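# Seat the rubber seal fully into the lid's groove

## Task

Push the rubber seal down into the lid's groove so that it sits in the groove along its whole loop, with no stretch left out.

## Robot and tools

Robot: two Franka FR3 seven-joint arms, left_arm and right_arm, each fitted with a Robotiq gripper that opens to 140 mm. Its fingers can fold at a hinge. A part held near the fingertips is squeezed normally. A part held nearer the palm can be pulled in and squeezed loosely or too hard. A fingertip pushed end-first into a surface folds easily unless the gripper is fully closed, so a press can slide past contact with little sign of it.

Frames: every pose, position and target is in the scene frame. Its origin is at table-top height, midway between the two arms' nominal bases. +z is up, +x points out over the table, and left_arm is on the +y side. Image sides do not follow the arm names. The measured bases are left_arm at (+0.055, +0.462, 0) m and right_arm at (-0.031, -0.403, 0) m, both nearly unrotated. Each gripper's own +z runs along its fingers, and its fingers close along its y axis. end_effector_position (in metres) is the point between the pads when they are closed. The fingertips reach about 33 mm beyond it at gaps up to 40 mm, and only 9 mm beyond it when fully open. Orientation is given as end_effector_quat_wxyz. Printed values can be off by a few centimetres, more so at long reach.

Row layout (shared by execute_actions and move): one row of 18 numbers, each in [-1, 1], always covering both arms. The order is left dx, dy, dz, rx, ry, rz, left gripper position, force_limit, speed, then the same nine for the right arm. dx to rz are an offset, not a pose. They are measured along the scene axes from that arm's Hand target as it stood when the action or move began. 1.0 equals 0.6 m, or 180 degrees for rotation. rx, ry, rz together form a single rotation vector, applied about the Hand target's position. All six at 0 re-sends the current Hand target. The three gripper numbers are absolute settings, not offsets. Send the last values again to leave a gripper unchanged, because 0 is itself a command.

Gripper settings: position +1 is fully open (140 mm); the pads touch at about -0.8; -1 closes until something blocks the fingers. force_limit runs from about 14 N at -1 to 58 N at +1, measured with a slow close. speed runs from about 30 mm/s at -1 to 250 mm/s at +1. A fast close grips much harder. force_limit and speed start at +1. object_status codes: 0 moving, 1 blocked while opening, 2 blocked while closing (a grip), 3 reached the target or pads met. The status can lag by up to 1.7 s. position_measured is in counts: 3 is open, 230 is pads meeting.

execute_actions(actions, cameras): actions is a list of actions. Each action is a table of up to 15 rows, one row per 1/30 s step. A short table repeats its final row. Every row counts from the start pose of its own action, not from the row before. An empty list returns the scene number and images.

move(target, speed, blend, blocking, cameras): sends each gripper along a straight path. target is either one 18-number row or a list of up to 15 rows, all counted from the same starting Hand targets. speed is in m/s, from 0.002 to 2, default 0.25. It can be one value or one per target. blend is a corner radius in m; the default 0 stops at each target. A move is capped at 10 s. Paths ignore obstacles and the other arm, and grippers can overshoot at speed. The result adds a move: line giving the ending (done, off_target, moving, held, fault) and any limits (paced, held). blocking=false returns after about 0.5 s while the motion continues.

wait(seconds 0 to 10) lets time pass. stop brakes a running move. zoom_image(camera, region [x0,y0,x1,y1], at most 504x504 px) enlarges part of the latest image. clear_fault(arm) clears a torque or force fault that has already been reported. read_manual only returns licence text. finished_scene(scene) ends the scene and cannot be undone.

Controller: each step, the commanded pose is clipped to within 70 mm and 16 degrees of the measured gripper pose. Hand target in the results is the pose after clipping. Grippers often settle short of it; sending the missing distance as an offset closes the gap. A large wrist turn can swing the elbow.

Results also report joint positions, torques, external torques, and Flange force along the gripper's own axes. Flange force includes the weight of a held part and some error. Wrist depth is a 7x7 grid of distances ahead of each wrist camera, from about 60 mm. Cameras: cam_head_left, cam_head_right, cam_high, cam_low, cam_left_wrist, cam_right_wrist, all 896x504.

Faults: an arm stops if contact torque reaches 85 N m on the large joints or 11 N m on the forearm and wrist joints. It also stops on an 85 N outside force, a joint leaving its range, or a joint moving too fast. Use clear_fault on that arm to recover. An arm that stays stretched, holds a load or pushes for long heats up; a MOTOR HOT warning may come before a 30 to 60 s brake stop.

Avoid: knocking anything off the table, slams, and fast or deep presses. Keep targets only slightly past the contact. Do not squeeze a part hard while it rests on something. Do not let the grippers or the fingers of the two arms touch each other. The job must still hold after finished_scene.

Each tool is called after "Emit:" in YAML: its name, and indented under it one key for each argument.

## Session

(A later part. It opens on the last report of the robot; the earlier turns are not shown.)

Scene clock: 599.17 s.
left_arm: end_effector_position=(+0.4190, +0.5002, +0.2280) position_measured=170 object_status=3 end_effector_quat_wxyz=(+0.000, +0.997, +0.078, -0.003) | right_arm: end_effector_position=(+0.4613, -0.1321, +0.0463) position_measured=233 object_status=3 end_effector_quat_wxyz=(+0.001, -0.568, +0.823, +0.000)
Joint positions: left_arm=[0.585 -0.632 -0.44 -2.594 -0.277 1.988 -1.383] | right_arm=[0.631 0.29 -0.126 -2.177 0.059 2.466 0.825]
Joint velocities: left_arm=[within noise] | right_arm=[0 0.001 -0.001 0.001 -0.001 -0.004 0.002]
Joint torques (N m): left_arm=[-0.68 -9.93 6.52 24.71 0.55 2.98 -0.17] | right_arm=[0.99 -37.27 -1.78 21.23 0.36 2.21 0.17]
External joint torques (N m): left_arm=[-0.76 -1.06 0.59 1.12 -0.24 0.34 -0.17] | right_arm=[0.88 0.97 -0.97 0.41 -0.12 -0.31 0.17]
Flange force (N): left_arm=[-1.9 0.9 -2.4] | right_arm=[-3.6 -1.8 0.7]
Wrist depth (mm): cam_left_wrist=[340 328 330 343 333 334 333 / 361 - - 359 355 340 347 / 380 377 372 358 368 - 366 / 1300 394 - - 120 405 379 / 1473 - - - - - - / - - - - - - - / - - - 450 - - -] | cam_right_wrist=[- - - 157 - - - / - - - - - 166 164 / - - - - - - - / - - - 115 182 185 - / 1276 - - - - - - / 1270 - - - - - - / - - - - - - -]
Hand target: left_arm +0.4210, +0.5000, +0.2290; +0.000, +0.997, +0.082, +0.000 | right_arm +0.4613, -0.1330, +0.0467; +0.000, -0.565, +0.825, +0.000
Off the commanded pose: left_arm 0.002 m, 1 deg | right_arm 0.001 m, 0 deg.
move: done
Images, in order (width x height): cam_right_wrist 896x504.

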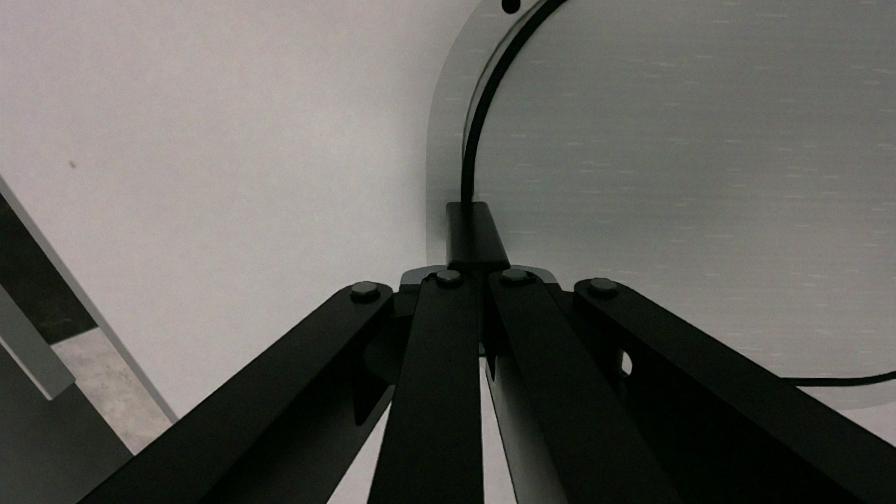

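Emit:
move:
  target:
    - [0,0,0,0,0,0,-0.324,-0.3,-0.2, -0.01,-0.0197,-0.0033,0,0,-0.006,-1,-1,-0.1]
    - [0,0,0,0,0,0,-0.324,-0.3,-0.2, -0.01,-0.0197,-0.0095,0,0,-0.006,-1,-1,-0.1]
    - [0,0,0,0,0,0,-0.324,-0.3,-0.2, -0.0058,-0.0212,-0.0105,0,0,-0.003,-1,-1,-0.1]
    - [0,0,0,0,0,0,-0.324,-0.3,-0.2, -0.0058,-0.0212,-0.013,0,0,-0.003,-1,-1,-0.1]
    - [0,0,0,0,0,0,-0.324,-0.3,-0.2, -0.0113,-0.0225,-0.0203,0,0,-0.005,-1,-1,-0.1]
    - [0,0,0,0,0,0,-0.324,-0.3,-0.2, -0.0077,-0.0205,-0.0112,0,0,-0.005,-1,-1,-0.1]
    - [0,0,0,0,0,0,-0.324,-0.3,-0.2, -0.0077,-0.0205,0,0,0,-0.005,-1,-1,-0.1]
  speed: [0.1,0.05,0.02,0.04,0.04,0.05,0.1]
  blend: [0.001,0.0005,0.0005,0.0005,0,0.001,0]
  cameras: ["cam_right_wrist"]

Emit:
zoom_image:
  camera: "cam_right_wrist"
  region: [400, 60, 600, 280]

Scene clock: 602.73 s.
left_arm: end_effector_position=(+0.4190, +0.5002, +0.2280) position_measured=170 object_status=3 end_effector_quat_wxyz=(+0.000, +0.997, +0.078, -0.003) | right_arm: end_effector_position=(+0.4567, -0.1444, +0.0463) position_measured=233 object_status=3 end_effector_quat_wxyz=(+0.001, -0.560, +0.828, +0.001)
Joint positions: left_arm=[0.585 -0.632 -0.44 -2.594 -0.277 1.988 -1.383] | right_arm=[0.624 0.267 -0.134 -2.214 0.059 2.479 0.828]
Joint velocities: left_arm=[within noise] | right_arm=[0.001 0 -0.001 0.002 0.001 -0.004 -0.001]
Joint torques (N m): left_arm=[-0.64 -9.92 6.54 24.69 0.56 2.99 -0.16] | right_arm=[0.98 -36.38 -1.61 21.02 0.37 2.28 0.13]
External joint torques (N m): left_arm=[-0.68 -1.03 0.65 1.08 -0.22 0.36 -0.16] | right_arm=[1.03 0.98 -0.67 0.37 -0.11 -0.25 0.13]
Flange force (N): left_arm=[-1.9 0.6 -2.3] | right_arm=[-3.5 -1.5 0.9]
Wrist depth (mm): cam_left_wrist=[342 342 338 347 338 335 331 / 362 358 347 354 342 342 351 / 379 376 373 371 363 376 367 / 408 396 - 383 120 - - / 1400 - - - - - 407 / - - - 443 - - - / - - - 458 - - -] | cam_right_wrist=[- - - - 151 156 156 / - - 177 164 163 - - / - - - 172 - 172 - / - - - 116 - - - / 1191 - - - - - 194 / 1276 - - - - - - / - - - - - - -]
Hand target: left_arm +0.4210, +0.5000, +0.2290; +0.000, +0.997, +0.082, +0.000 | right_arm +0.4567, -0.1453, +0.0467; +0.000, -0.558, +0.830, +0.000
Off the commanded pose: left_arm 0.002 m, 1 deg | right_arm 0.001 m, 0 deg.
move: done
Images, in order (width x height): cam_right_wrist 896x504.

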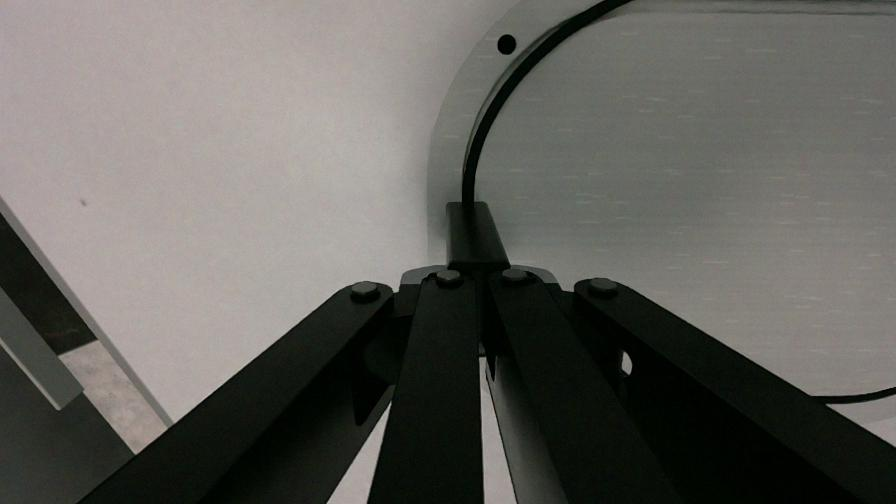

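Scaled by 2.291 from the camera's 896x504 image, which has a finer 1280x720 frame.

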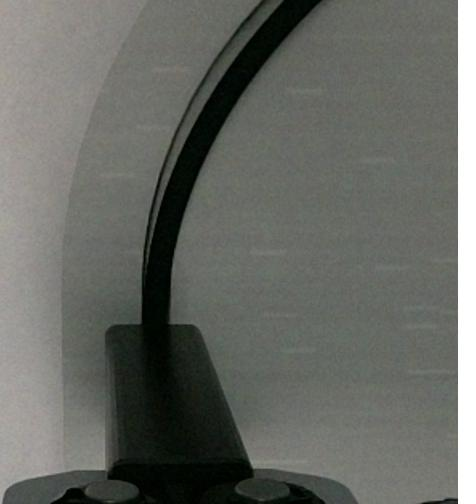

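Emit:
move:
  target:
    - [0,0,0,0,0,0,-0.324,-0.3,-0.2, -0.0093,-0.016,-0.0033,0,0,-0.012,-1,-1,-0.1]
    - [0,0,0,0,0,0,-0.324,-0.3,-0.2, -0.0093,-0.016,-0.0095,0,0,-0.012,-1,-1,-0.1]
    - [0,0,0,0,0,0,-0.324,-0.3,-0.2, -0.0043,-0.018,-0.0105,0,0,-0.008,-1,-1,-0.1]
    - [0,0,0,0,0,0,-0.324,-0.3,-0.2, -0.0043,-0.018,-0.013,0,0,-0.008,-1,-1,-0.1]
    - [0,0,0,0,0,0,-0.324,-0.3,-0.2, -0.0105,-0.0188,-0.0203,0,0,-0.01,-1,-1,-0.1]
    - [0,0,0,0,0,0,-0.324,-0.3,-0.2, -0.0068,-0.017,-0.0112,0,0,-0.01,-1,-1,-0.1]
    - [0,0,0,0,0,0,-0.324,-0.3,-0.2, -0.0068,-0.017,0,0,0,-0.01,-1,-1,-0.1]
  speed: [0.1,0.05,0.02,0.04,0.04,0.05,0.1]
  blend: [0.001,0.0005,0.0005,0.0005,0,0.001,0]
  cameras: ["cam_right_wrist"]

Emit:
zoom_image:
  camera: "cam_right_wrist"
  region: [400, 60, 600, 280]

Scene clock: 606.60 s.
left_arm: end_effector_position=(+0.4190, +0.5002, +0.2280) position_measured=170 object_status=3 end_effector_quat_wxyz=(+0.000, +0.997, +0.078, -0.003) | right_arm: end_effector_position=(+0.4527, -0.1546, +0.0463) position_measured=233 object_status=3 end_effector_quat_wxyz=(+0.001, -0.548, +0.837, +0.001)
Joint positions: left_arm=[0.585 -0.632 -0.44 -2.594 -0.277 1.988 -1.383] | right_arm=[0.621 0.247 -0.144 -2.244 0.06 2.489 0.843]
Joint velocities: left_arm=[within noise] | right_arm=[-0.001 0 -0.001 0 0.001 -0.004 0.003]
Joint torques (N m): left_arm=[-0.67 -9.89 6.55 24.72 0.56 2.99 -0.18] | right_arm=[0.96 -35.64 -1.77 20.89 0.34 2.2 0.22]
External joint torques (N m): left_arm=[-0.65 -1.02 0.72 1.07 -0.22 0.35 -0.18] | right_arm=[0.84 0.92 -0.99 0.38 -0.13 -0.33 0.22]
Flange force (N): left_arm=[-1.9 0.5 -2.3] | right_arm=[-3.3 -1.6 0.5]
Wrist depth (mm): cam_left_wrist=[- - 341 - 342 340 332 / 367 - 352 - 354 349 347 / 381 383 379 369 369 357 367 / 395 - 384 390 119 - 371 / 1424 - - 414 - - - / - - - 438 - - - / - - - 453 - - -] | cam_right_wrist=[- - - - 156 154 154 / - - - - 165 166 164 / - 187 - 174 - 173 - / - - - 112 179 - - / - - - - - 193 - / - - - - - - - / - - - - - - -]
Hand target: left_arm +0.4210, +0.5000, +0.2290; +0.000, +0.997, +0.082, +0.000 | right_arm +0.4526, -0.1555, +0.0467; +0.000, -0.545, +0.838, +0.000
Off the commanded pose: left_arm 0.002 m, 1 deg | right_arm 0.001 m, 0 deg.
move: done
Images, in order (width x height): cam_right_wrist 896x504.

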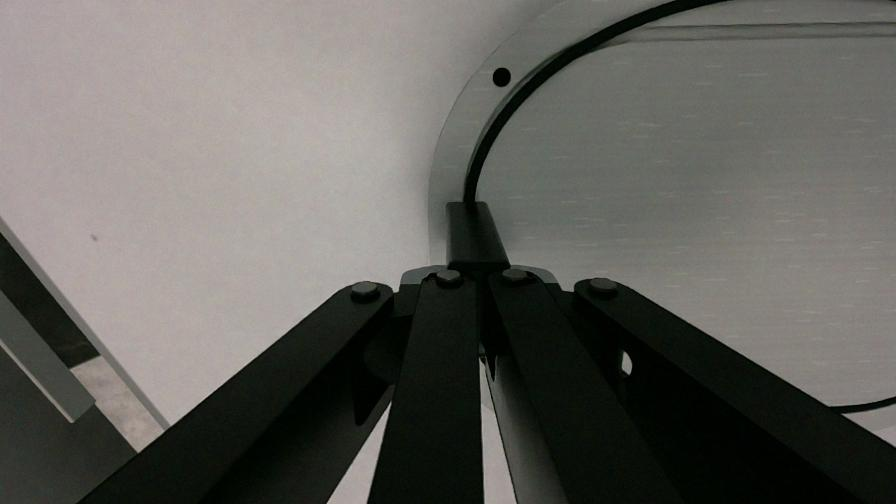

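Scaled by 2.291 from the camera's 896x504 image, which has a finer 1280x720 frame.

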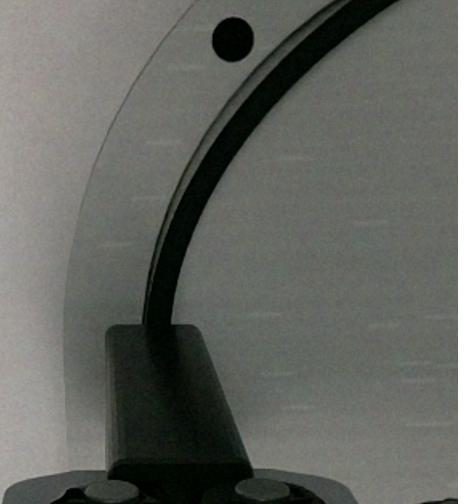

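Emit:
move:
  target:
    - [0,0,0,0,0,0,-0.324,-0.3,-0.2, -0.009,-0.014,-0.0033,0,0,-0.025,-1,-1,-0.1]
    - [0,0,0,0,0,0,-0.324,-0.3,-0.2, -0.009,-0.014,-0.0095,0,0,-0.025,-1,-1,-0.1]
    - [0,0,0,0,0,0,-0.324,-0.3,-0.2, -0.004,-0.0165,-0.0105,0,0,-0.02,-1,-1,-0.1]
    - [0,0,0,0,0,0,-0.324,-0.3,-0.2, -0.004,-0.0165,-0.013,0,0,-0.02,-1,-1,-0.1]
    - [0,0,0,0,0,0,-0.324,-0.3,-0.2, -0.0103,-0.017,-0.0203,0,0,-0.0222,-1,-1,-0.1]
    - [0,0,0,0,0,0,-0.324,-0.3,-0.2, -0.0067,-0.0152,-0.0112,0,0,-0.0222,-1,-1,-0.1]
    - [0,0,0,0,0,0,-0.324,-0.3,-0.2, -0.0067,-0.0152,0,0,0,-0.0222,-1,-1,-0.1]
  speed: [0.1,0.05,0.02,0.04,0.04,0.05,0.1]
  blend: [0.001,0.0005,0.0005,0.0005,0,0.001,0]
  cameras: ["cam_right_wrist"]

Emit:
zoom_image:
  camera: "cam_right_wrist"
  region: [400, 60, 600, 280]

Scene clock: 610.47 s.
left_arm: end_effector_position=(+0.4190, +0.5002, +0.2280) position_measured=170 object_status=3 end_effector_quat_wxyz=(+0.000, +0.997, +0.078, -0.003) | right_arm: end_effector_position=(+0.4488, -0.1640, +0.0462) position_measured=233 object_status=3 end_effector_quat_wxyz=(+0.001, -0.518, +0.855, +0.001)
Joint positions: left_arm=[0.585 -0.632 -0.44 -2.594 -0.277 1.988 -1.383] | right_arm=[0.625 0.229 -0.16 -2.272 0.063 2.499 0.899]
Joint velocities: left_arm=[within noise] | right_arm=[0 -0.001 0 0 0 -0.004 0.005]
Joint torques (N m): left_arm=[-0.63 -9.91 6.54 24.73 0.56 2.98 -0.17] | right_arm=[1.21 -34.93 -1.73 20.73 0.35 2.33 0.17]
External joint torques (N m): left_arm=[-0.63 -1.01 0.7 1.09 -0.22 0.34 -0.17] | right_arm=[1.36 0.71 -0.66 0.44 -0.11 -0.18 0.17]
Flange force (N): left_arm=[-1.8 0.5 -2.4] | right_arm=[-3.4 -0.4 0.4]
Wrist depth (mm): cam_left_wrist=[343 338 334 336 336 333 - / 360 354 355 353 348 350 - / - 374 363 - 365 367 361 / 1370 403 386 149 120 384 383 / 1385 - - - - - 406 / - - - - - - - / - - - 453 - - -] | cam_right_wrist=[- - - - 157 155 158 / - 182 - - - 164 164 / - - - 169 - - - / - - - 115 185 183 - / - - - - - 194 - / 1238 - - - - - - / - - - - - - -]
Hand target: left_arm +0.4210, +0.5000, +0.2290; +0.000, +0.997, +0.082, +0.000 | right_arm +0.4486, -0.1646, +0.0467; +0.000, -0.516, +0.857, +0.000
Off the commanded pose: left_arm 0.002 m, 1 deg | right_arm 0.001 m, 0 deg.
move: done
Images, in order (width x height): cam_right_wrist 896x504.

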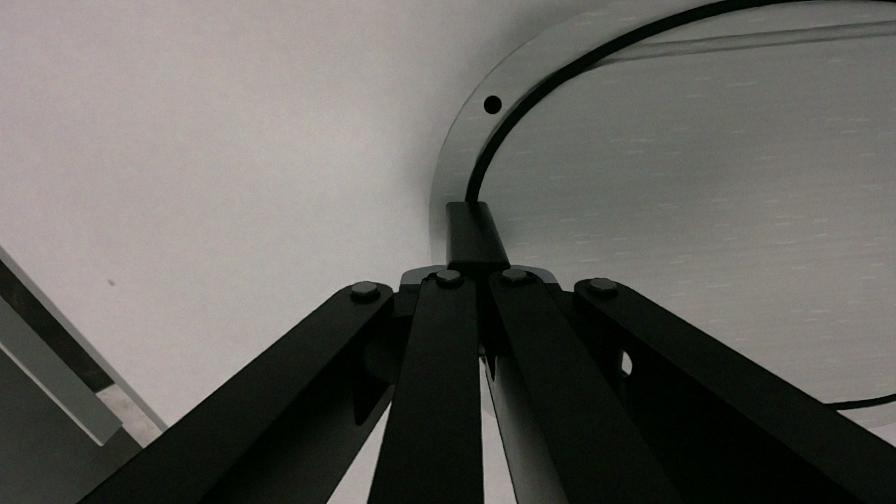

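Scaled by 2.291 from the camera's 896x504 image, which has a finer 1280x720 frame.

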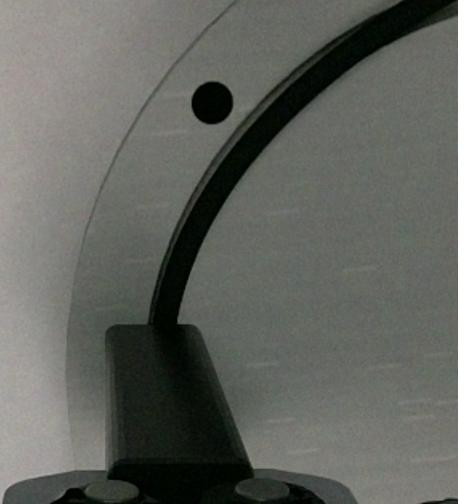

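Emit:
move:
  target:
    - [0,0,0,0,0,0,-0.324,-0.3,-0.2, -0.0112,-0.0118,-0.0033,0,0,-0.0525,-1,-1,-0.1]
    - [0,0,0,0,0,0,-0.324,-0.3,-0.2, -0.0112,-0.0118,-0.0095,0,0,-0.0525,-1,-1,-0.1]
    - [0,0,0,0,0,0,-0.324,-0.3,-0.2, -0.0067,-0.0153,-0.0105,0,0,-0.0475,-1,-1,-0.1]
    - [0,0,0,0,0,0,-0.324,-0.3,-0.2, -0.0067,-0.0153,-0.013,0,0,-0.0475,-1,-1,-0.1]
    - [0,0,0,0,0,0,-0.324,-0.3,-0.2, -0.0128,-0.0155,-0.0203,0,0,-0.05,-1,-1,-0.1]
    - [0,0,0,0,0,0,-0.324,-0.3,-0.2, -0.009,-0.0135,-0.0112,0,0,-0.05,-1,-1,-0.1]
    - [0,0,0,0,0,0,-0.324,-0.3,-0.2, -0.009,-0.0135,0,0,0,-0.05,-1,-1,-0.1]
  speed: [0.1,0.05,0.02,0.04,0.04,0.05,0.1]
  blend: [0.001,0.0005,0.0005,0.0005,0,0.001,0]
  cameras: ["cam_right_wrist"]

Emit:
zoom_image:
  camera: "cam_right_wrist"
  region: [400, 60, 600, 280]

Scene clock: 615.20 s.
left_arm: end_effector_position=(+0.4190, +0.5002, +0.2280) position_measured=170 object_status=3 end_effector_quat_wxyz=(+0.000, +0.997, +0.078, -0.003) | right_arm: end_effector_position=(+0.4434, -0.1720, +0.0462) position_measured=233 object_status=3 end_effector_quat_wxyz=(+0.001, -0.449, +0.894, +0.001)
Joint positions: left_arm=[0.585 -0.632 -0.44 -2.594 -0.277 1.988 -1.383] | right_arm=[0.653 0.21 -0.195 -2.302 0.073 2.508 1.04]
Joint velocities: left_arm=[within noise] | right_arm=[0 -0.001 0.001 0 0 -0.005 0.005]
Joint torques (N m): left_arm=[-0.64 -9.91 6.54 24.72 0.56 3 -0.16] | right_arm=[1.4 -34 -1.91 20.65 0.11 2.26 0.31]
External joint torques (N m): left_arm=[-0.65 -1.11 0.7 1.17 -0.22 0.38 -0.16] | right_arm=[1.19 0.74 -1.03 0.46 -0.35 -0.25 0.31]
Flange force (N): left_arm=[-1.9 0.6 -2.5] | right_arm=[-3.2 0.0 -0.1]
Wrist depth (mm): cam_left_wrist=[1196 336 339 334 329 337 332 / 1185 - 359 351 352 - - / 1164 - - - 366 366 365 / 1300 - - - 120 386 381 / 1400 - - - - - 405 / - - - - - - - / - - - 458 - - -] | cam_right_wrist=[- - - - 157 154 155 / - - - - - - - / - - - 171 - - 175 / - - - 115 120 - - / - - - - - - 196 / - - - - - - 207 / - - - - - - -]
Hand target: left_arm +0.4210, +0.5000, +0.2290; +0.000, +0.997, +0.082, +0.000 | right_arm +0.4432, -0.1727, +0.0467; +0.000, -0.447, +0.895, +0.000
Off the commanded pose: left_arm 0.002 m, 1 deg | right_arm 0.001 m, 0 deg.
move: done
Images, in order (width x height): cam_right_wrist 896x504.

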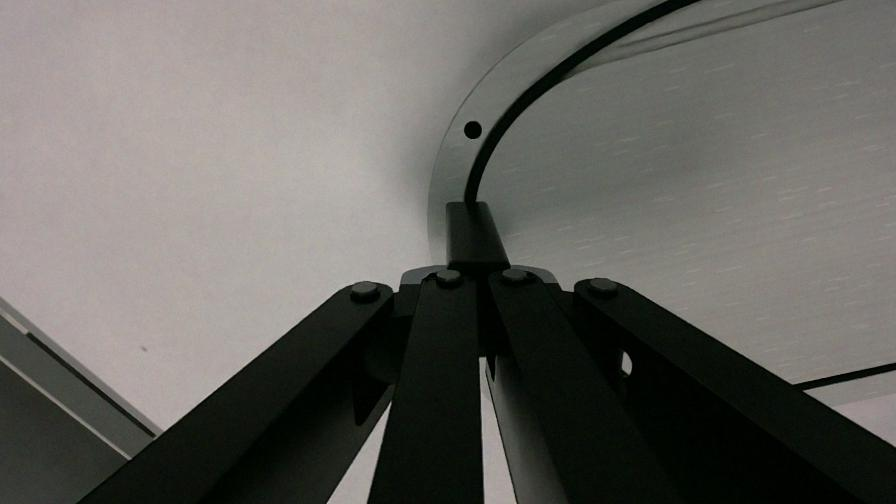

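Scaled by 2.291 from the camera's 896x504 image, which has a finer 1280x720 frame.

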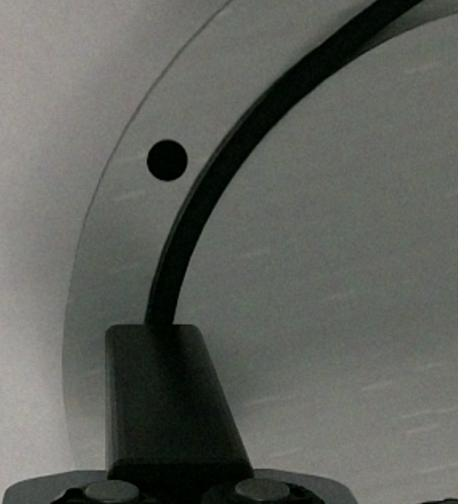

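Emit:
move:
  target:
    - [0,0,0,0,0,0,-0.324,-0.3,-0.2, -0.0127,-0.011,-0.0033,0,0,-0.0525,-1,-1,-0.1]
    - [0,0,0,0,0,0,-0.324,-0.3,-0.2, -0.0127,-0.011,-0.0095,0,0,-0.0525,-1,-1,-0.1]
    - [0,0,0,0,0,0,-0.324,-0.3,-0.2, -0.0093,-0.0145,-0.0105,0,0,-0.0475,-1,-1,-0.1]
    - [0,0,0,0,0,0,-0.324,-0.3,-0.2, -0.0093,-0.0145,-0.013,0,0,-0.0475,-1,-1,-0.1]
    - [0,0,0,0,0,0,-0.324,-0.3,-0.2, -0.015,-0.0145,-0.0203,0,0,-0.05,-1,-1,-0.1]
    - [0,0,0,0,0,0,-0.324,-0.3,-0.2, -0.011,-0.0127,-0.0112,0,0,-0.05,-1,-1,-0.1]
    - [0,0,0,0,0,0,-0.324,-0.3,-0.2, -0.011,-0.0127,0,0,0,-0.05,-1,-1,-0.1]
  speed: [0.1,0.05,0.02,0.04,0.04,0.05,0.1]
  blend: [0.001,0.0005,0.0005,0.0005,0,0.001,0]
  cameras: ["cam_right_wrist"]

Emit:
zoom_image:
  camera: "cam_right_wrist"
  region: [400, 60, 600, 280]

Scene clock: 619.57 s.
left_arm: end_effector_position=(+0.4190, +0.5002, +0.2280) position_measured=170 object_status=3 end_effector_quat_wxyz=(+0.000, +0.997, +0.078, -0.003) | right_arm: end_effector_position=(+0.4367, -0.1796, +0.0462) position_measured=233 object_status=3 end_effector_quat_wxyz=(+0.001, -0.377, +0.926, +0.002)
Joint positions: left_arm=[0.585 -0.632 -0.44 -2.594 -0.277 1.988 -1.383] | right_arm=[0.681 0.189 -0.231 -2.335 0.079 2.519 1.186]
Joint velocities: left_arm=[within noise] | right_arm=[0 -0.001 0 0 0 -0.005 0.004]
Joint torques (N m): left_arm=[-0.64 -9.95 6.56 24.69 0.55 2.97 -0.17] | right_arm=[1.41 -33.05 -2.02 20.47 -0.11 2.21 0.15]
External joint torques (N m): left_arm=[-0.6 -1.16 0.77 1.17 -0.23 0.36 -0.17] | right_arm=[1.34 0.48 -0.94 0.55 -0.56 -0.26 0.15]
Flange force (N): left_arm=[-2.1 0.5 -2.7] | right_arm=[-2.7 0.6 -1.0]
Wrist depth (mm): cam_left_wrist=[342 336 342 336 338 332 332 / 364 352 353 351 351 346 347 / 1327 373 370 370 368 371 368 / 1370 - 388 - 119 - 381 / 1416 - - - - - 399 / - - - - - - - / - - - 444 - - -] | cam_right_wrist=[- - - - 156 157 - / - - - 168 165 167 - / - - - 172 - 175 - / - - 194 115 - 182 - / - - - - - - - / - - - - - - - / - - - - - - -]
Hand target: left_arm +0.4210, +0.5000, +0.2290; +0.000, +0.997, +0.082, +0.000 | right_arm +0.4366, -0.1803, +0.0467; +0.000, -0.375, +0.927, +0.000
Off the commanded pose: left_arm 0.002 m, 1 deg | right_arm 0.001 m, 0 deg.
move: done
Images, in order (width x height): cam_right_wrist 896x504.

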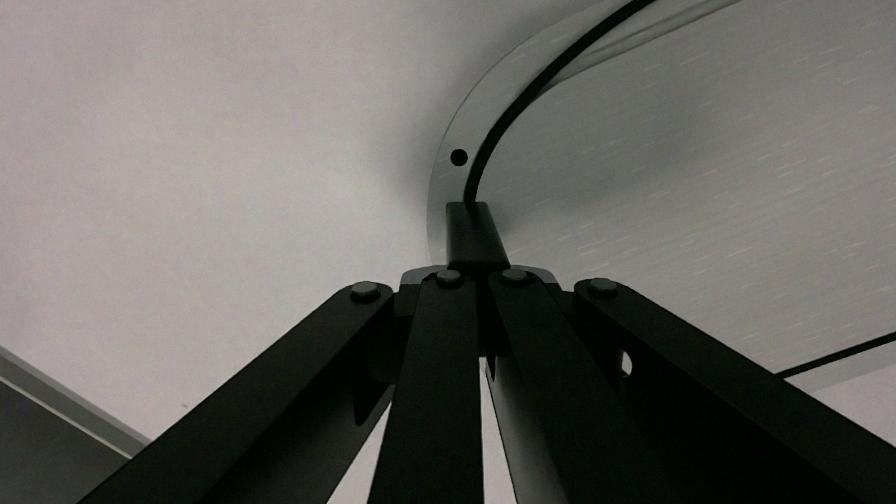

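Scaled by 2.291 from the camera's 896x504 image, which has a finer 1280x720 frame.

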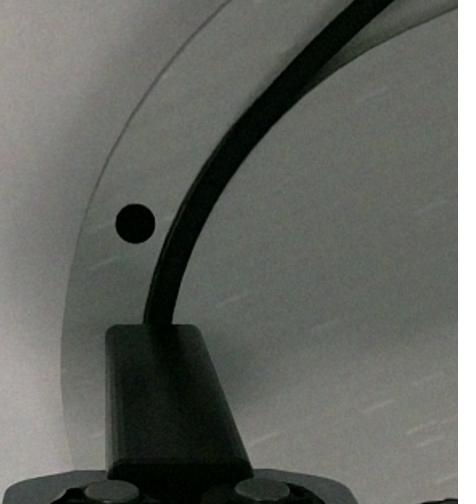

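Emit:
move:
  target:
    - [0,0,0,0,0,0,-0.324,-0.3,-0.2, -0.014,-0.0088,-0.0033,0,0,-0.054,-1,-1,-0.1]
    - [0,0,0,0,0,0,-0.324,-0.3,-0.2, -0.014,-0.0088,-0.0095,0,0,-0.054,-1,-1,-0.1]
    - [0,0,0,0,0,0,-0.324,-0.3,-0.2, -0.0113,-0.0125,-0.0105,0,0,-0.0495,-1,-1,-0.1]
    - [0,0,0,0,0,0,-0.324,-0.3,-0.2, -0.0113,-0.0125,-0.013,0,0,-0.0495,-1,-1,-0.1]
    - [0,0,0,0,0,0,-0.324,-0.3,-0.2, -0.0168,-0.0123,-0.0203,0,0,-0.0517,-1,-1,-0.1]
    - [0,0,0,0,0,0,-0.324,-0.3,-0.2, -0.0127,-0.0107,-0.0112,0,0,-0.0517,-1,-1,-0.1]
    - [0,0,0,0,0,0,-0.324,-0.3,-0.2, -0.0127,-0.0107,0,0,0,-0.0517,-1,-1,-0.1]
  speed: [0.1,0.05,0.02,0.04,0.04,0.05,0.1]
  blend: [0.001,0.0005,0.0005,0.0005,0,0.001,0]
  cameras: ["cam_right_wrist"]

Emit:
zoom_image:
  camera: "cam_right_wrist"
  region: [400, 60, 600, 280]

Scene clock: 624.07 s.
left_arm: end_effector_position=(+0.4190, +0.5002, +0.2280) position_measured=170 object_status=3 end_effector_quat_wxyz=(+0.000, +0.997, +0.078, -0.003) | right_arm: end_effector_position=(+0.4291, -0.1861, +0.0462) position_measured=233 object_status=3 end_effector_quat_wxyz=(+0.000, -0.301, +0.954, +0.002)
Joint positions: left_arm=[0.585 -0.632 -0.44 -2.594 -0.277 1.988 -1.383] | right_arm=[0.711 0.167 -0.265 -2.369 0.081 2.53 1.341]
Joint velocities: left_arm=[within noise] | right_arm=[0 0.001 0 0.001 0 -0.004 0.005]
Joint torques (N m): left_arm=[-0.65 -9.91 6.51 24.73 0.56 2.99 -0.18] | right_arm=[1.44 -32.02 -2.04 20.32 -0.11 2.23 0.24]
External joint torques (N m): left_arm=[-0.65 -1.12 0.68 1.21 -0.22 0.37 -0.18] | right_arm=[1.5 0.64 -0.8 0.4 -0.57 -0.27 0.24]
Flange force (N): left_arm=[-1.8 0.6 -2.6] | right_arm=[-2.3 1.5 -0.8]
Wrist depth (mm): cam_left_wrist=[1158 - 340 336 336 - - / - 357 - 355 359 350 343 / 1225 - 365 375 365 368 366 / 1385 - - - 119 376 394 / 1416 - - - - - 399 / - - - - - - - / - - - 449 - - -] | cam_right_wrist=[- - - - 157 158 158 / - - 180 - - 167 - / - - - 172 - - - / - - - 112 - - 186 / - - - - - 195 199 / - - - - - - - / - - - - - - -]
Hand target: left_arm +0.4210, +0.5000, +0.2290; +0.000, +0.997, +0.082, +0.000 | right_arm +0.4290, -0.1867, +0.0467; +0.000, -0.299, +0.954, +0.000
Off the commanded pose: left_arm 0.002 m, 1 deg | right_arm 0.001 m, 0 deg.
move: done
Images, in order (width x height): cam_right_wrist 896x504.

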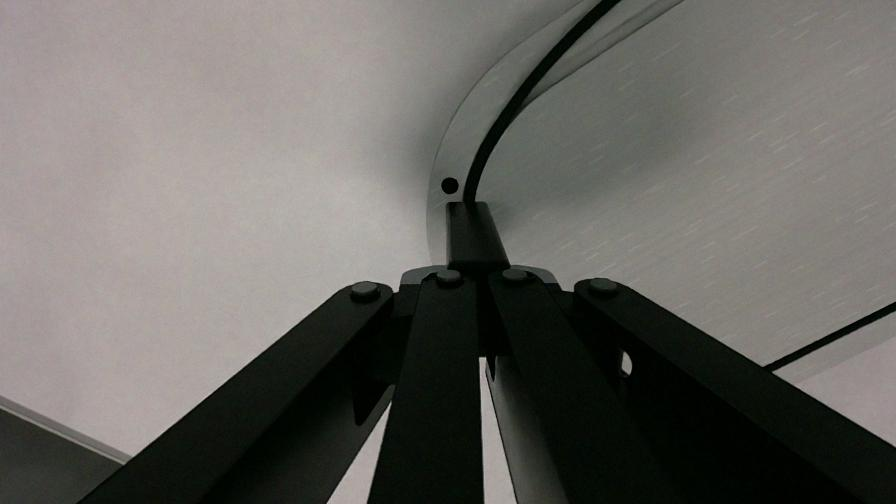

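Scaled by 2.291 from the camera's 896x504 image, which has a finer 1280x720 frame.

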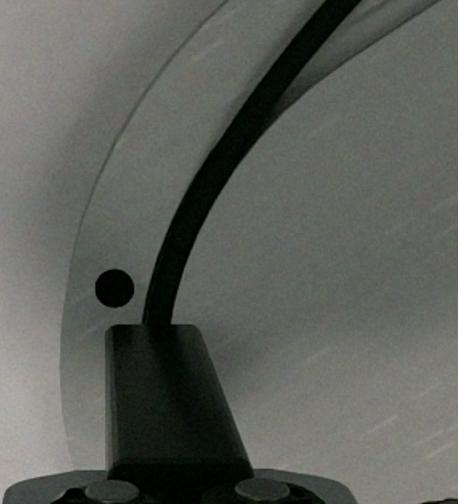

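Emit:
move:
  target:
    - [0,0,0,0,0,0,-0.324,-0.3,-0.2, -0.0155,-0.006,-0.0033,0,0,-0.054,-1,-1,-0.1]
    - [0,0,0,0,0,0,-0.324,-0.3,-0.2, -0.0155,-0.006,-0.0095,0,0,-0.054,-1,-1,-0.1]
    - [0,0,0,0,0,0,-0.324,-0.3,-0.2, -0.0135,-0.0103,-0.0105,0,0,-0.0495,-1,-1,-0.1]
    - [0,0,0,0,0,0,-0.324,-0.3,-0.2, -0.0135,-0.0103,-0.013,0,0,-0.0495,-1,-1,-0.1]
    - [0,0,0,0,0,0,-0.324,-0.3,-0.2, -0.0188,-0.0098,-0.0203,0,0,-0.0517,-1,-1,-0.1]
    - [0,0,0,0,0,0,-0.324,-0.3,-0.2, -0.0145,-0.0082,-0.0112,0,0,-0.0517,-1,-1,-0.1]
    - [0,0,0,0,0,0,-0.324,-0.3,-0.2, -0.0145,-0.0082,0,0,0,-0.0517,-1,-1,-0.1]
  speed: [0.1,0.05,0.02,0.04,0.04,0.05,0.1]
  blend: [0.001,0.0005,0.0005,0.0005,0,0.001,0]
  cameras: ["cam_right_wrist"]

Emit:
zoom_image:
  camera: "cam_right_wrist"
  region: [400, 60, 600, 280]

Scene clock: 628.77 s.
left_arm: end_effector_position=(+0.4190, +0.5002, +0.2280) position_measured=170 object_status=3 end_effector_quat_wxyz=(+0.000, +0.997, +0.078, -0.003) | right_arm: end_effector_position=(+0.4204, -0.1911, +0.0462) position_measured=233 object_status=3 end_effector_quat_wxyz=(+0.000, -0.223, +0.975, +0.002)
Joint positions: left_arm=[0.585 -0.632 -0.44 -2.594 -0.277 1.988 -1.383] | right_arm=[0.742 0.144 -0.296 -2.403 0.079 2.541 1.503]
Joint velocities: left_arm=[within noise] | right_arm=[0 0.001 0 -0.001 0 -0.004 0.007]
Joint torques (N m): left_arm=[-0.64 -9.91 6.49 24.71 0.56 2.97 -0.15] | right_arm=[1.38 -30.95 -1.91 20.19 -0.08 2.2 0.19]
External joint torques (N m): left_arm=[-0.6 -0.98 0.69 1.07 -0.23 0.34 -0.15] | right_arm=[1.49 0.64 -0.69 0.37 -0.55 -0.3 0.19]
Flange force (N): left_arm=[-1.7 0.5 -2.3] | right_arm=[-1.8 1.8 -0.9]
Wrist depth (mm): cam_left_wrist=[345 338 332 331 335 332 330 / 361 353 - - 350 347 351 / 1243 378 379 - 368 366 359 / 1341 - 383 - 119 - 378 / - - - - - - 408 / - - - 433 - - - / - - - 452 - - -] | cam_right_wrist=[- - - - 158 - - / 176 - - - - - - / - - 187 - - - - / - - - 115 - 184 - / - - - - - 196 196 / - - - - - - - / - - - - - - -]
Hand target: left_arm +0.4210, +0.5000, +0.2290; +0.000, +0.997, +0.082, +0.000 | right_arm +0.4203, -0.1916, +0.0467; +0.000, -0.220, +0.975, +0.000
Off the commanded pose: left_arm 0.002 m, 1 deg | right_arm 0.001 m, 0 deg.
move: done
Images, in order (width x height): cam_right_wrist 896x504.

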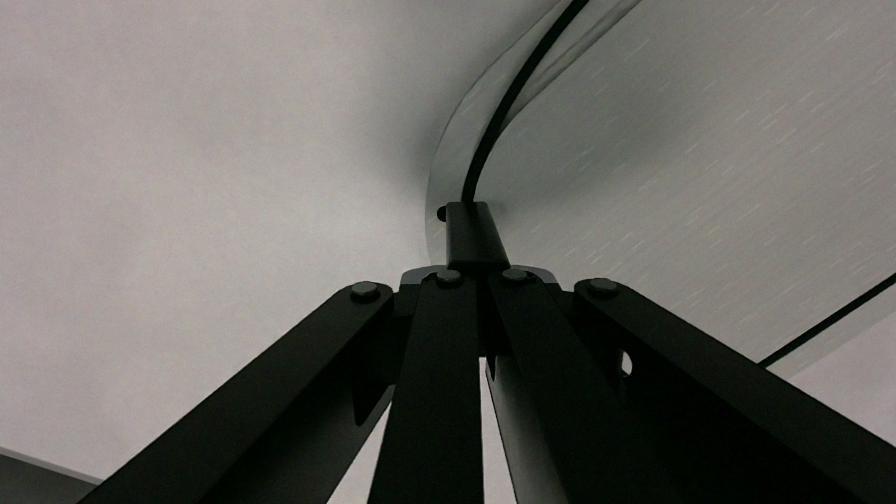

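Scaled by 2.291 from the camera's 896x504 image, which has a finer 1280x720 frame.

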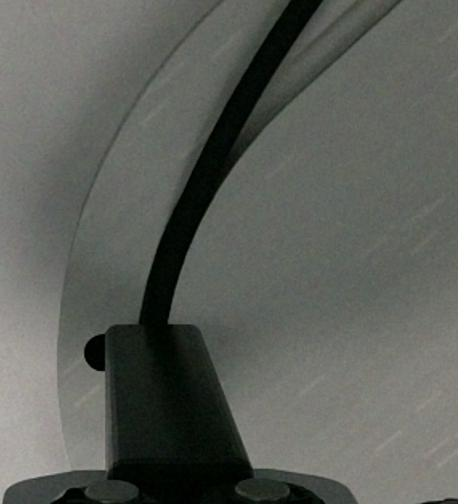

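Emit:
move:
  target:
    - [0,0,0,0,0,0,-0.324,-0.3,-0.2, -0.0148,-0.0082,-0.0033,0,0,-0.0495,-1,-1,-0.1]
    - [0,0,0,0,0,0,-0.324,-0.3,-0.2, -0.0148,-0.0082,-0.0095,0,0,-0.0495,-1,-1,-0.1]
    - [0,0,0,0,0,0,-0.324,-0.3,-0.2, -0.0162,-0.0037,-0.0105,0,0,-0.054,-1,-1,-0.1]
    - [0,0,0,0,0,0,-0.324,-0.3,-0.2, -0.0162,-0.0037,-0.013,0,0,-0.054,-1,-1,-0.1]
    - [0,0,0,0,0,0,-0.324,-0.3,-0.2, -0.0197,-0.0077,-0.0203,0,0,-0.0517,-1,-1,-0.1]
    - [0,0,0,0,0,0,-0.324,-0.3,-0.2, -0.0155,-0.0058,-0.0112,0,0,-0.0517,-1,-1,-0.1]
    - [0,0,0,0,0,0,-0.324,-0.3,-0.2, -0.0155,-0.0058,-0.002,0,0,-0.0517,-1,-1,-0.1]
    - [0,0,0,0,0,0,-0.324,-0.3,-0.2, -0.0315,-0.0125,-0.0033,0,0,-0.101,-1,-1,-0.1]
    - [0,0,0,0,0,0,-0.324,-0.3,-0.2, -0.0315,-0.0125,-0.0095,0,0,-0.101,-1,-1,-0.1]
    - [0,0,0,0,0,0,-0.324,-0.3,-0.2, -0.0322,-0.0067,-0.0105,0,0,-0.1055,-1,-1,-0.1]
    - [0,0,0,0,0,0,-0.324,-0.3,-0.2, -0.0322,-0.0067,-0.013,0,0,-0.1055,-1,-1,-0.1]
    - [0,0,0,0,0,0,-0.324,-0.3,-0.2, -0.036,-0.0105,-0.0203,0,0,-0.1033,-1,-1,-0.1]
    - [0,0,0,0,0,0,-0.324,-0.3,-0.2, -0.0318,-0.0092,-0.0112,0,0,-0.1033,-1,-1,-0.1]
    - [0,0,0,0,0,0,-0.324,-0.3,-0.2, -0.0318,-0.0092,0,0,0,-0.1033,-1,-1,-0.1]
  speed: [0.1,0.05,0.02,0.04,0.04,0.05,0.1,0.1,0.05,0.02,0.04,0.04,0.05,0.1]
  blend: [0.001,0.0005,0.0005,0.0005,0,0.001,0.001,0.001,0.0005,0.0005,0.0005,0,0.001,0]
  cameras: ["cam_right_wrist"]

Emit:
zoom_image:
  camera: "cam_right_wrist"
  region: [400, 60, 600, 280]

Scene clock: 635.80 s.
left_arm: end_effector_position=(+0.4190, +0.5002, +0.2280) position_measured=170 object_status=3 end_effector_quat_wxyz=(+0.000, +0.997, +0.078, -0.003) | right_arm: end_effector_position=(+0.4013, -0.1967, +0.0461) position_measured=233 object_status=3 end_effector_quat_wxyz=(+0.000, -0.062, +0.998, +0.002)
Joint positions: left_arm=[0.585 -0.632 -0.44 -2.594 -0.277 1.988 -1.383] | right_arm=[0.797 0.096 -0.345 -2.47 0.064 2.561 1.845]
Joint velocities: left_arm=[within noise] | right_arm=[0 0.001 0.001 -0.001 0.001 -0.003 0.005]
Joint torques (N m): left_arm=[-0.66 -9.92 6.51 24.72 0.56 2.98 -0.16] | right_arm=[1.15 -28.83 -1.47 19.85 -0.1 2.26 0.23]
External joint torques (N m): left_arm=[-0.7 -0.98 0.62 1.06 -0.23 0.34 -0.16] | right_arm=[1.19 0.33 -0.59 0.46 -0.57 -0.21 0.23]
Flange force (N): left_arm=[-1.8 0.7 -2.2] | right_arm=[-0.6 1.8 -1.5]
Wrist depth (mm): cam_left_wrist=[1113 339 338 331 333 333 341 / - - - 354 350 354 342 / 1377 373 369 368 367 366 370 / 1370 - - 384 - - 386 / 1377 - - 418 - - 403 / - - - 425 - - - / - - - 445 - - -] | cam_right_wrist=[- - - - - - 157 / - - - 167 168 170 166 / - - - 171 - 174 - / - - - 116 - - - / - - - - - 194 - / - - - - - - - / - - - - - - -]
Hand target: left_arm +0.4210, +0.5000, +0.2290; +0.000, +0.997, +0.082, +0.000 | right_arm +0.4012, -0.1972, +0.0467; +0.000, -0.060, +0.998, +0.000
Off the commanded pose: left_arm 0.002 m, 1 deg | right_arm 0.001 m, 0 deg.
move: done
Images, in order (width x height): cam_right_wrist 896x504.

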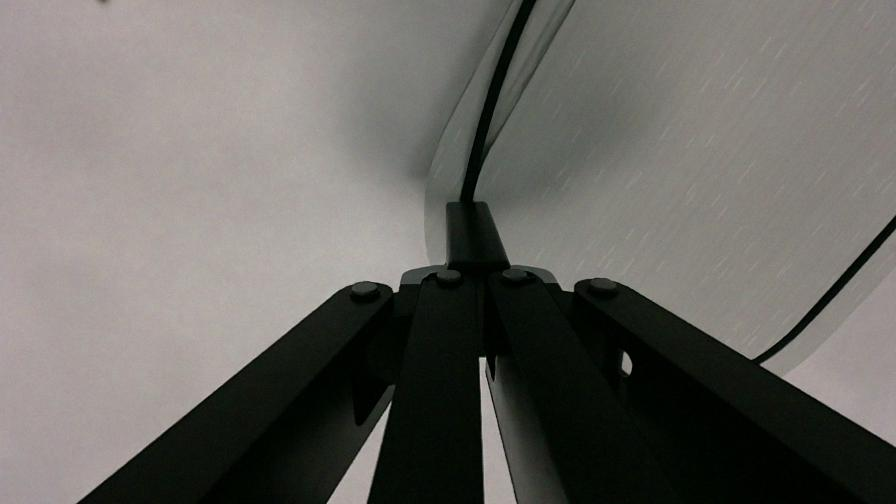

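Scaled by 2.291 from the camera's 896x504 image, which has a finer 1280x720 frame.

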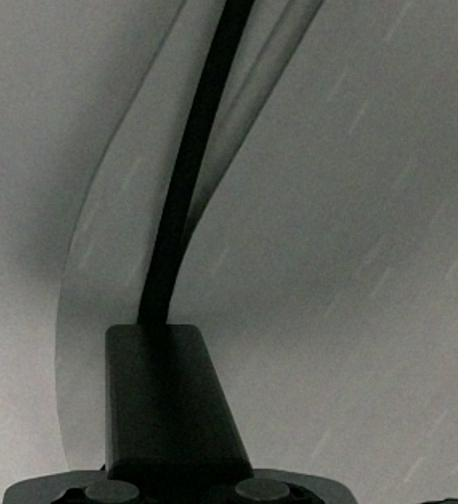

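Emit:
move:
  target:
    - [0,0,0,0,0,0,-0.324,-0.3,-0.2, -0.0167,-0.0047,-0.0033,0,0,-0.0485,-1,-1,-0.1]
    - [0,0,0,0,0,0,-0.324,-0.3,-0.2, -0.0167,-0.0047,-0.0095,0,0,-0.0485,-1,-1,-0.1]
    - [0,0,0,0,0,0,-0.324,-0.3,-0.2, -0.0163,0.0028,-0.0105,0,0,-0.0535,-1,-1,-0.1]
    - [0,0,0,0,0,0,-0.324,-0.3,-0.2, -0.0163,0.0028,-0.013,0,0,-0.0535,-1,-1,-0.1]
    - [0,0,0,0,0,0,-0.324,-0.3,-0.2, -0.0207,-0.0015,-0.0203,0,0,-0.0511,-1,-1,-0.1]
    - [0,0,0,0,0,0,-0.324,-0.3,-0.2, -0.0165,-0.0005,-0.0112,0,0,-0.0511,-1,-1,-0.1]
    - [0,0,0,0,0,0,-0.324,-0.3,-0.2, -0.0165,-0.0005,0,0,0,-0.0511,-1,-1,-0.1]
  speed: [0.1,0.05,0.02,0.04,0.04,0.05,0.1]
  blend: [0.001,0.0005,0.0005,0.0005,0,0.001,0]
  cameras: ["cam_right_wrist"]

Emit:
zoom_image:
  camera: "cam_right_wrist"
  region: [400, 60, 600, 280]

Scene clock: 640.13 s.
left_arm: end_effector_position=(+0.4190, +0.5002, +0.2280) position_measured=170 object_status=3 end_effector_quat_wxyz=(+0.000, +0.997, +0.078, -0.003) | right_arm: end_effector_position=(+0.3912, -0.1967, +0.0461) position_measured=233 object_status=3 end_effector_quat_wxyz=(+0.000, +0.018, +1.000, +0.002)
Joint positions: left_arm=[0.585 -0.632 -0.44 -2.594 -0.277 1.988 -1.383] | right_arm=[0.819 0.073 -0.358 -2.5 0.052 2.57 2.022]
Joint velocities: left_arm=[within noise] | right_arm=[0 0 0 -0.001 0.001 -0.003 0.006]
Joint torques (N m): left_arm=[-0.66 -9.92 6.54 24.72 0.56 2.98 -0.19] | right_arm=[0.96 -27.92 -1.37 19.74 -0.06 2.33 0.25]
External joint torques (N m): left_arm=[-0.66 -1.07 0.71 1.15 -0.23 0.36 -0.19] | right_arm=[0.99 0.31 -0.67 0.44 -0.54 -0.15 0.25]
Flange force (N): left_arm=[-1.9 0.6 -2.5] | right_arm=[-0.3 1.5 -1.4]
Wrist depth (mm): cam_left_wrist=[1108 328 340 - - 333 332 / 366 355 353 357 - 346 339 / 383 374 371 376 370 - 371 / 1300 397 - 386 120 383 - / 426 - - - - - - / - - - 434 - - - / - - - 461 - - -] | cam_right_wrist=[- - - 153 - - - / - - 178 166 - - 167 / - - - 172 174 178 - / - 195 - 115 180 - 189 / - - - - - - - / 220 - - - - - - / - - - - - - -]
Hand target: left_arm +0.4210, +0.5000, +0.2290; +0.000, +0.997, +0.082, +0.000 | right_arm +0.3913, -0.1975, +0.0467; +0.000, +0.020, +1.000, +0.000
Off the commanded pose: left_arm 0.002 m, 1 deg | right_arm 0.001 m, 0 deg.
move: done
Images, in order (width x height): cam_right_wrist 896x504.

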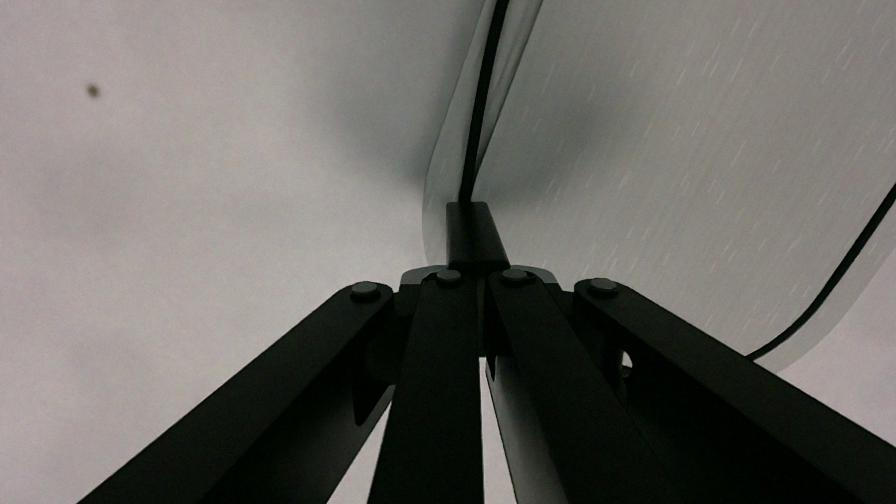

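Scaled by 2.291 from the camera's 896x504 image, which has a finer 1280x720 frame.

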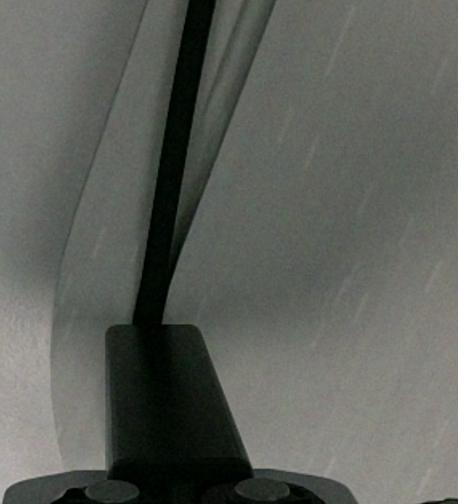

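Emit:
move:
  target:
    - [0,0,0,0,0,0,-0.324,-0.3,-0.2, -0.0138,-0.0042,-0.0033,0,0,-0.0385,-1,-1,-0.1]
    - [0,0,0,0,0,0,-0.324,-0.3,-0.2, -0.0138,-0.0042,-0.0095,0,0,-0.0385,-1,-1,-0.1]
    - [0,0,0,0,0,0,-0.324,-0.3,-0.2, -0.0123,0.005,-0.0105,0,0,-0.044,-1,-1,-0.1]
    - [0,0,0,0,0,0,-0.324,-0.3,-0.2, -0.0123,0.005,-0.013,0,0,-0.044,-1,-1,-0.1]
    - [0,0,0,0,0,0,-0.324,-0.3,-0.2, -0.017,0.0003,-0.0203,0,0,-0.0417,-1,-1,-0.1]
    - [0,0,0,0,0,0,-0.324,-0.3,-0.2, -0.013,0.0012,-0.0112,0,0,-0.0417,-1,-1,-0.1]
    - [0,0,0,0,0,0,-0.324,-0.3,-0.2, -0.013,0.0012,0,0,0,-0.0417,-1,-1,-0.1]
  speed: [0.1,0.05,0.02,0.04,0.04,0.05,0.1]
  blend: [0.001,0.0005,0.0005,0.0005,0,0.001,0]
  cameras: ["cam_right_wrist"]

Emit:
zoom_image:
  camera: "cam_right_wrist"
  region: [400, 60, 600, 280]

Scene clock: 644.37 s.
left_arm: end_effector_position=(+0.4190, +0.5002, +0.2280) position_measured=170 object_status=3 end_effector_quat_wxyz=(+0.000, +0.997, +0.078, -0.003) | right_arm: end_effector_position=(+0.3834, -0.1959, +0.0461) position_measured=233 object_status=3 end_effector_quat_wxyz=(+0.000, +0.083, +0.997, +0.002)
Joint positions: left_arm=[0.585 -0.632 -0.44 -2.594 -0.277 1.988 -1.383] | right_arm=[0.832 0.056 -0.363 -2.523 0.042 2.576 2.17]
Joint velocities: left_arm=[within noise] | right_arm=[0 -0.001 0 0.001 -0.002 -0.002 0.005]
Joint torques (N m): left_arm=[-0.66 -9.94 6.53 24.69 0.56 2.99 -0.16] | right_arm=[1.01 -27.29 -1.15 19.64 -0.09 2.27 0.18]
External joint torques (N m): left_arm=[-0.65 -1.05 0.7 1.04 -0.23 0.36 -0.16] | right_arm=[0.93 0.15 -0.72 0.52 -0.56 -0.19 0.18]
Flange force (N): left_arm=[-2.1 0.5 -2.3] | right_arm=[-0.2 1.2 -1.9]
Wrist depth (mm): cam_left_wrist=[335 347 336 332 340 325 334 / 1158 - - 352 353 350 348 / 1174 386 366 367 368 368 - / 1300 393 - 383 119 381 - / 1385 - - 414 - - - / - - - - - - - / - - - 454 - - -] | cam_right_wrist=[- - - - 155 - - / - - - 162 165 - - / - - - 174 - - - / - - - 112 182 - 187 / - - - - - - 222 / - - - - - - 229 / - - - - - - -]
Hand target: left_arm +0.4210, +0.5000, +0.2290; +0.000, +0.997, +0.082, +0.000 | right_arm +0.3835, -0.1967, +0.0467; +0.000, +0.086, +0.996, +0.000
Off the commanded pose: left_arm 0.002 m, 1 deg | right_arm 0.001 m, 0 deg.
move: done
Images, in order (width x height): cam_right_wrist 896x504.

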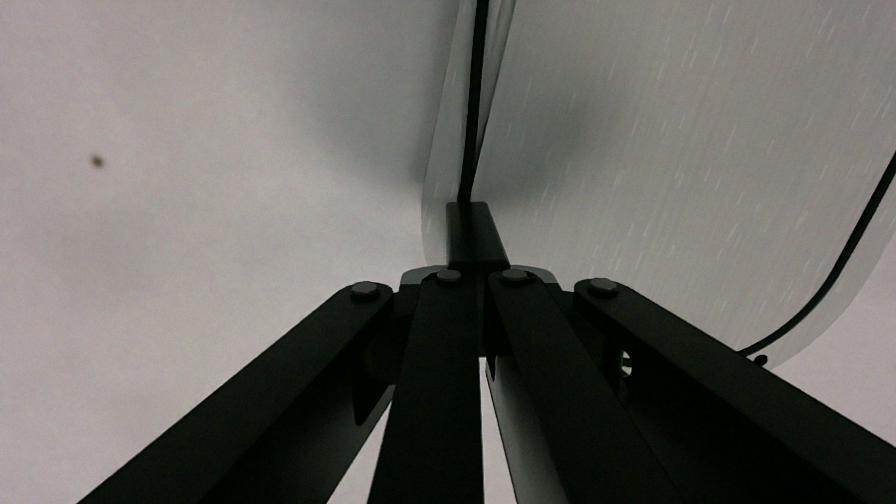

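Scaled by 2.291 from the camera's 896x504 image, which has a finer 1280x720 frame.

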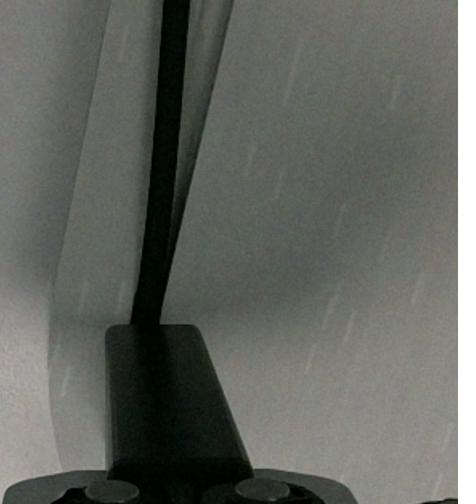

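Emit:
move:
  target:
    - [0,0,0,0,0,0,-0.324,-0.3,-0.2, -0.0143,-0.0017,-0.0033,0,0,-0.0385,-1,-1,-0.1]
    - [0,0,0,0,0,0,-0.324,-0.3,-0.2, -0.0143,-0.0017,-0.0095,0,0,-0.0385,-1,-1,-0.1]
    - [0,0,0,0,0,0,-0.324,-0.3,-0.2, -0.0118,0.0065,-0.0105,0,0,-0.044,-1,-1,-0.1]
    - [0,0,0,0,0,0,-0.324,-0.3,-0.2, -0.0118,0.0065,-0.013,0,0,-0.044,-1,-1,-0.1]
    - [0,0,0,0,0,0,-0.324,-0.3,-0.2, -0.0168,0.002,-0.0203,0,0,-0.0417,-1,-1,-0.1]
    - [0,0,0,0,0,0,-0.324,-0.3,-0.2, -0.013,0.0028,-0.0112,0,0,-0.0417,-1,-1,-0.1]
    - [0,0,0,0,0,0,-0.324,-0.3,-0.2, -0.013,0.0028,0,0,0,-0.0417,-1,-1,-0.1]
  speed: [0.1,0.05,0.02,0.04,0.04,0.05,0.1]
  blend: [0.001,0.0005,0.0005,0.0005,0,0.001,0]
  cameras: ["cam_right_wrist"]

Emit:
zoom_image:
  camera: "cam_right_wrist"
  region: [400, 60, 600, 280]

Scene clock: 648.97 s.
left_arm: end_effector_position=(+0.4190, +0.5002, +0.2280) position_measured=170 object_status=3 end_effector_quat_wxyz=(+0.000, +0.997, +0.078, -0.003) | right_arm: end_effector_position=(+0.3756, -0.1943, +0.0461) position_measured=233 object_status=3 end_effector_quat_wxyz=(+0.000, +0.148, +0.989, +0.002)
Joint positions: left_arm=[0.585 -0.632 -0.44 -2.594 -0.277 1.988 -1.383] | right_arm=[0.843 0.04 -0.364 -2.543 0.031 2.582 2.319]
Joint velocities: left_arm=[within noise] | right_arm=[-0.001 0.002 0 0.001 0 -0.004 0.006]
Joint torques (N m): left_arm=[-0.66 -9.92 6.54 24.73 0.56 2.98 -0.16] | right_arm=[0.99 -26.74 -0.89 19.51 -0.08 2.22 0.18]
External joint torques (N m): left_arm=[-0.65 -1.03 0.72 1.14 -0.23 0.36 -0.16] | right_arm=[0.98 0.17 -0.54 0.4 -0.55 -0.27 0.18]
Flange force (N): left_arm=[-1.8 0.5 -2.5] | right_arm=[0.2 1.2 -1.8]
Wrist depth (mm): cam_left_wrist=[343 342 - - - 331 332 / 1214 354 355 351 352 - - / 379 - 371 - - - 364 / 1281 393 - - 131 384 382 / 1385 - - - - - - / - - - 430 - - - / - - - 457 - - -] | cam_right_wrist=[- - - - - - - / - - - 165 - 168 - / - - 184 174 - 176 - / - - - 112 - - 192 / - - - - - - 204 / - - - - - - 226 / - - - - - - -]
Hand target: left_arm +0.4210, +0.5000, +0.2290; +0.000, +0.997, +0.082, +0.000 | right_arm +0.3757, -0.1951, +0.0467; +0.000, +0.151, +0.989, +0.000
Off the commanded pose: left_arm 0.002 m, 1 deg | right_arm 0.001 m, 0 deg.
move: done
Images, in order (width x height): cam_right_wrist 896x504.

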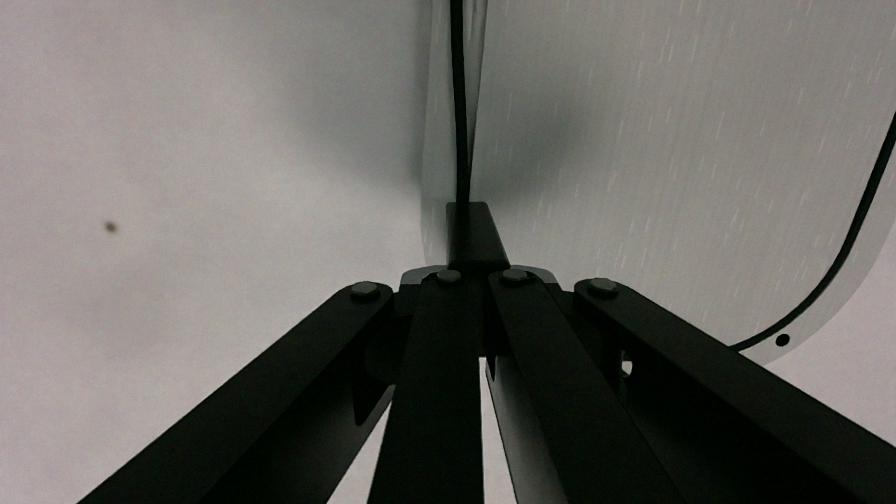

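Scaled by 2.291 from the camera's 896x504 image, which has a finer 1280x720 frame.

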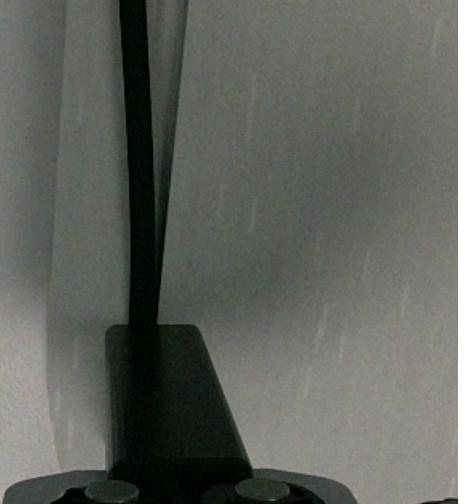

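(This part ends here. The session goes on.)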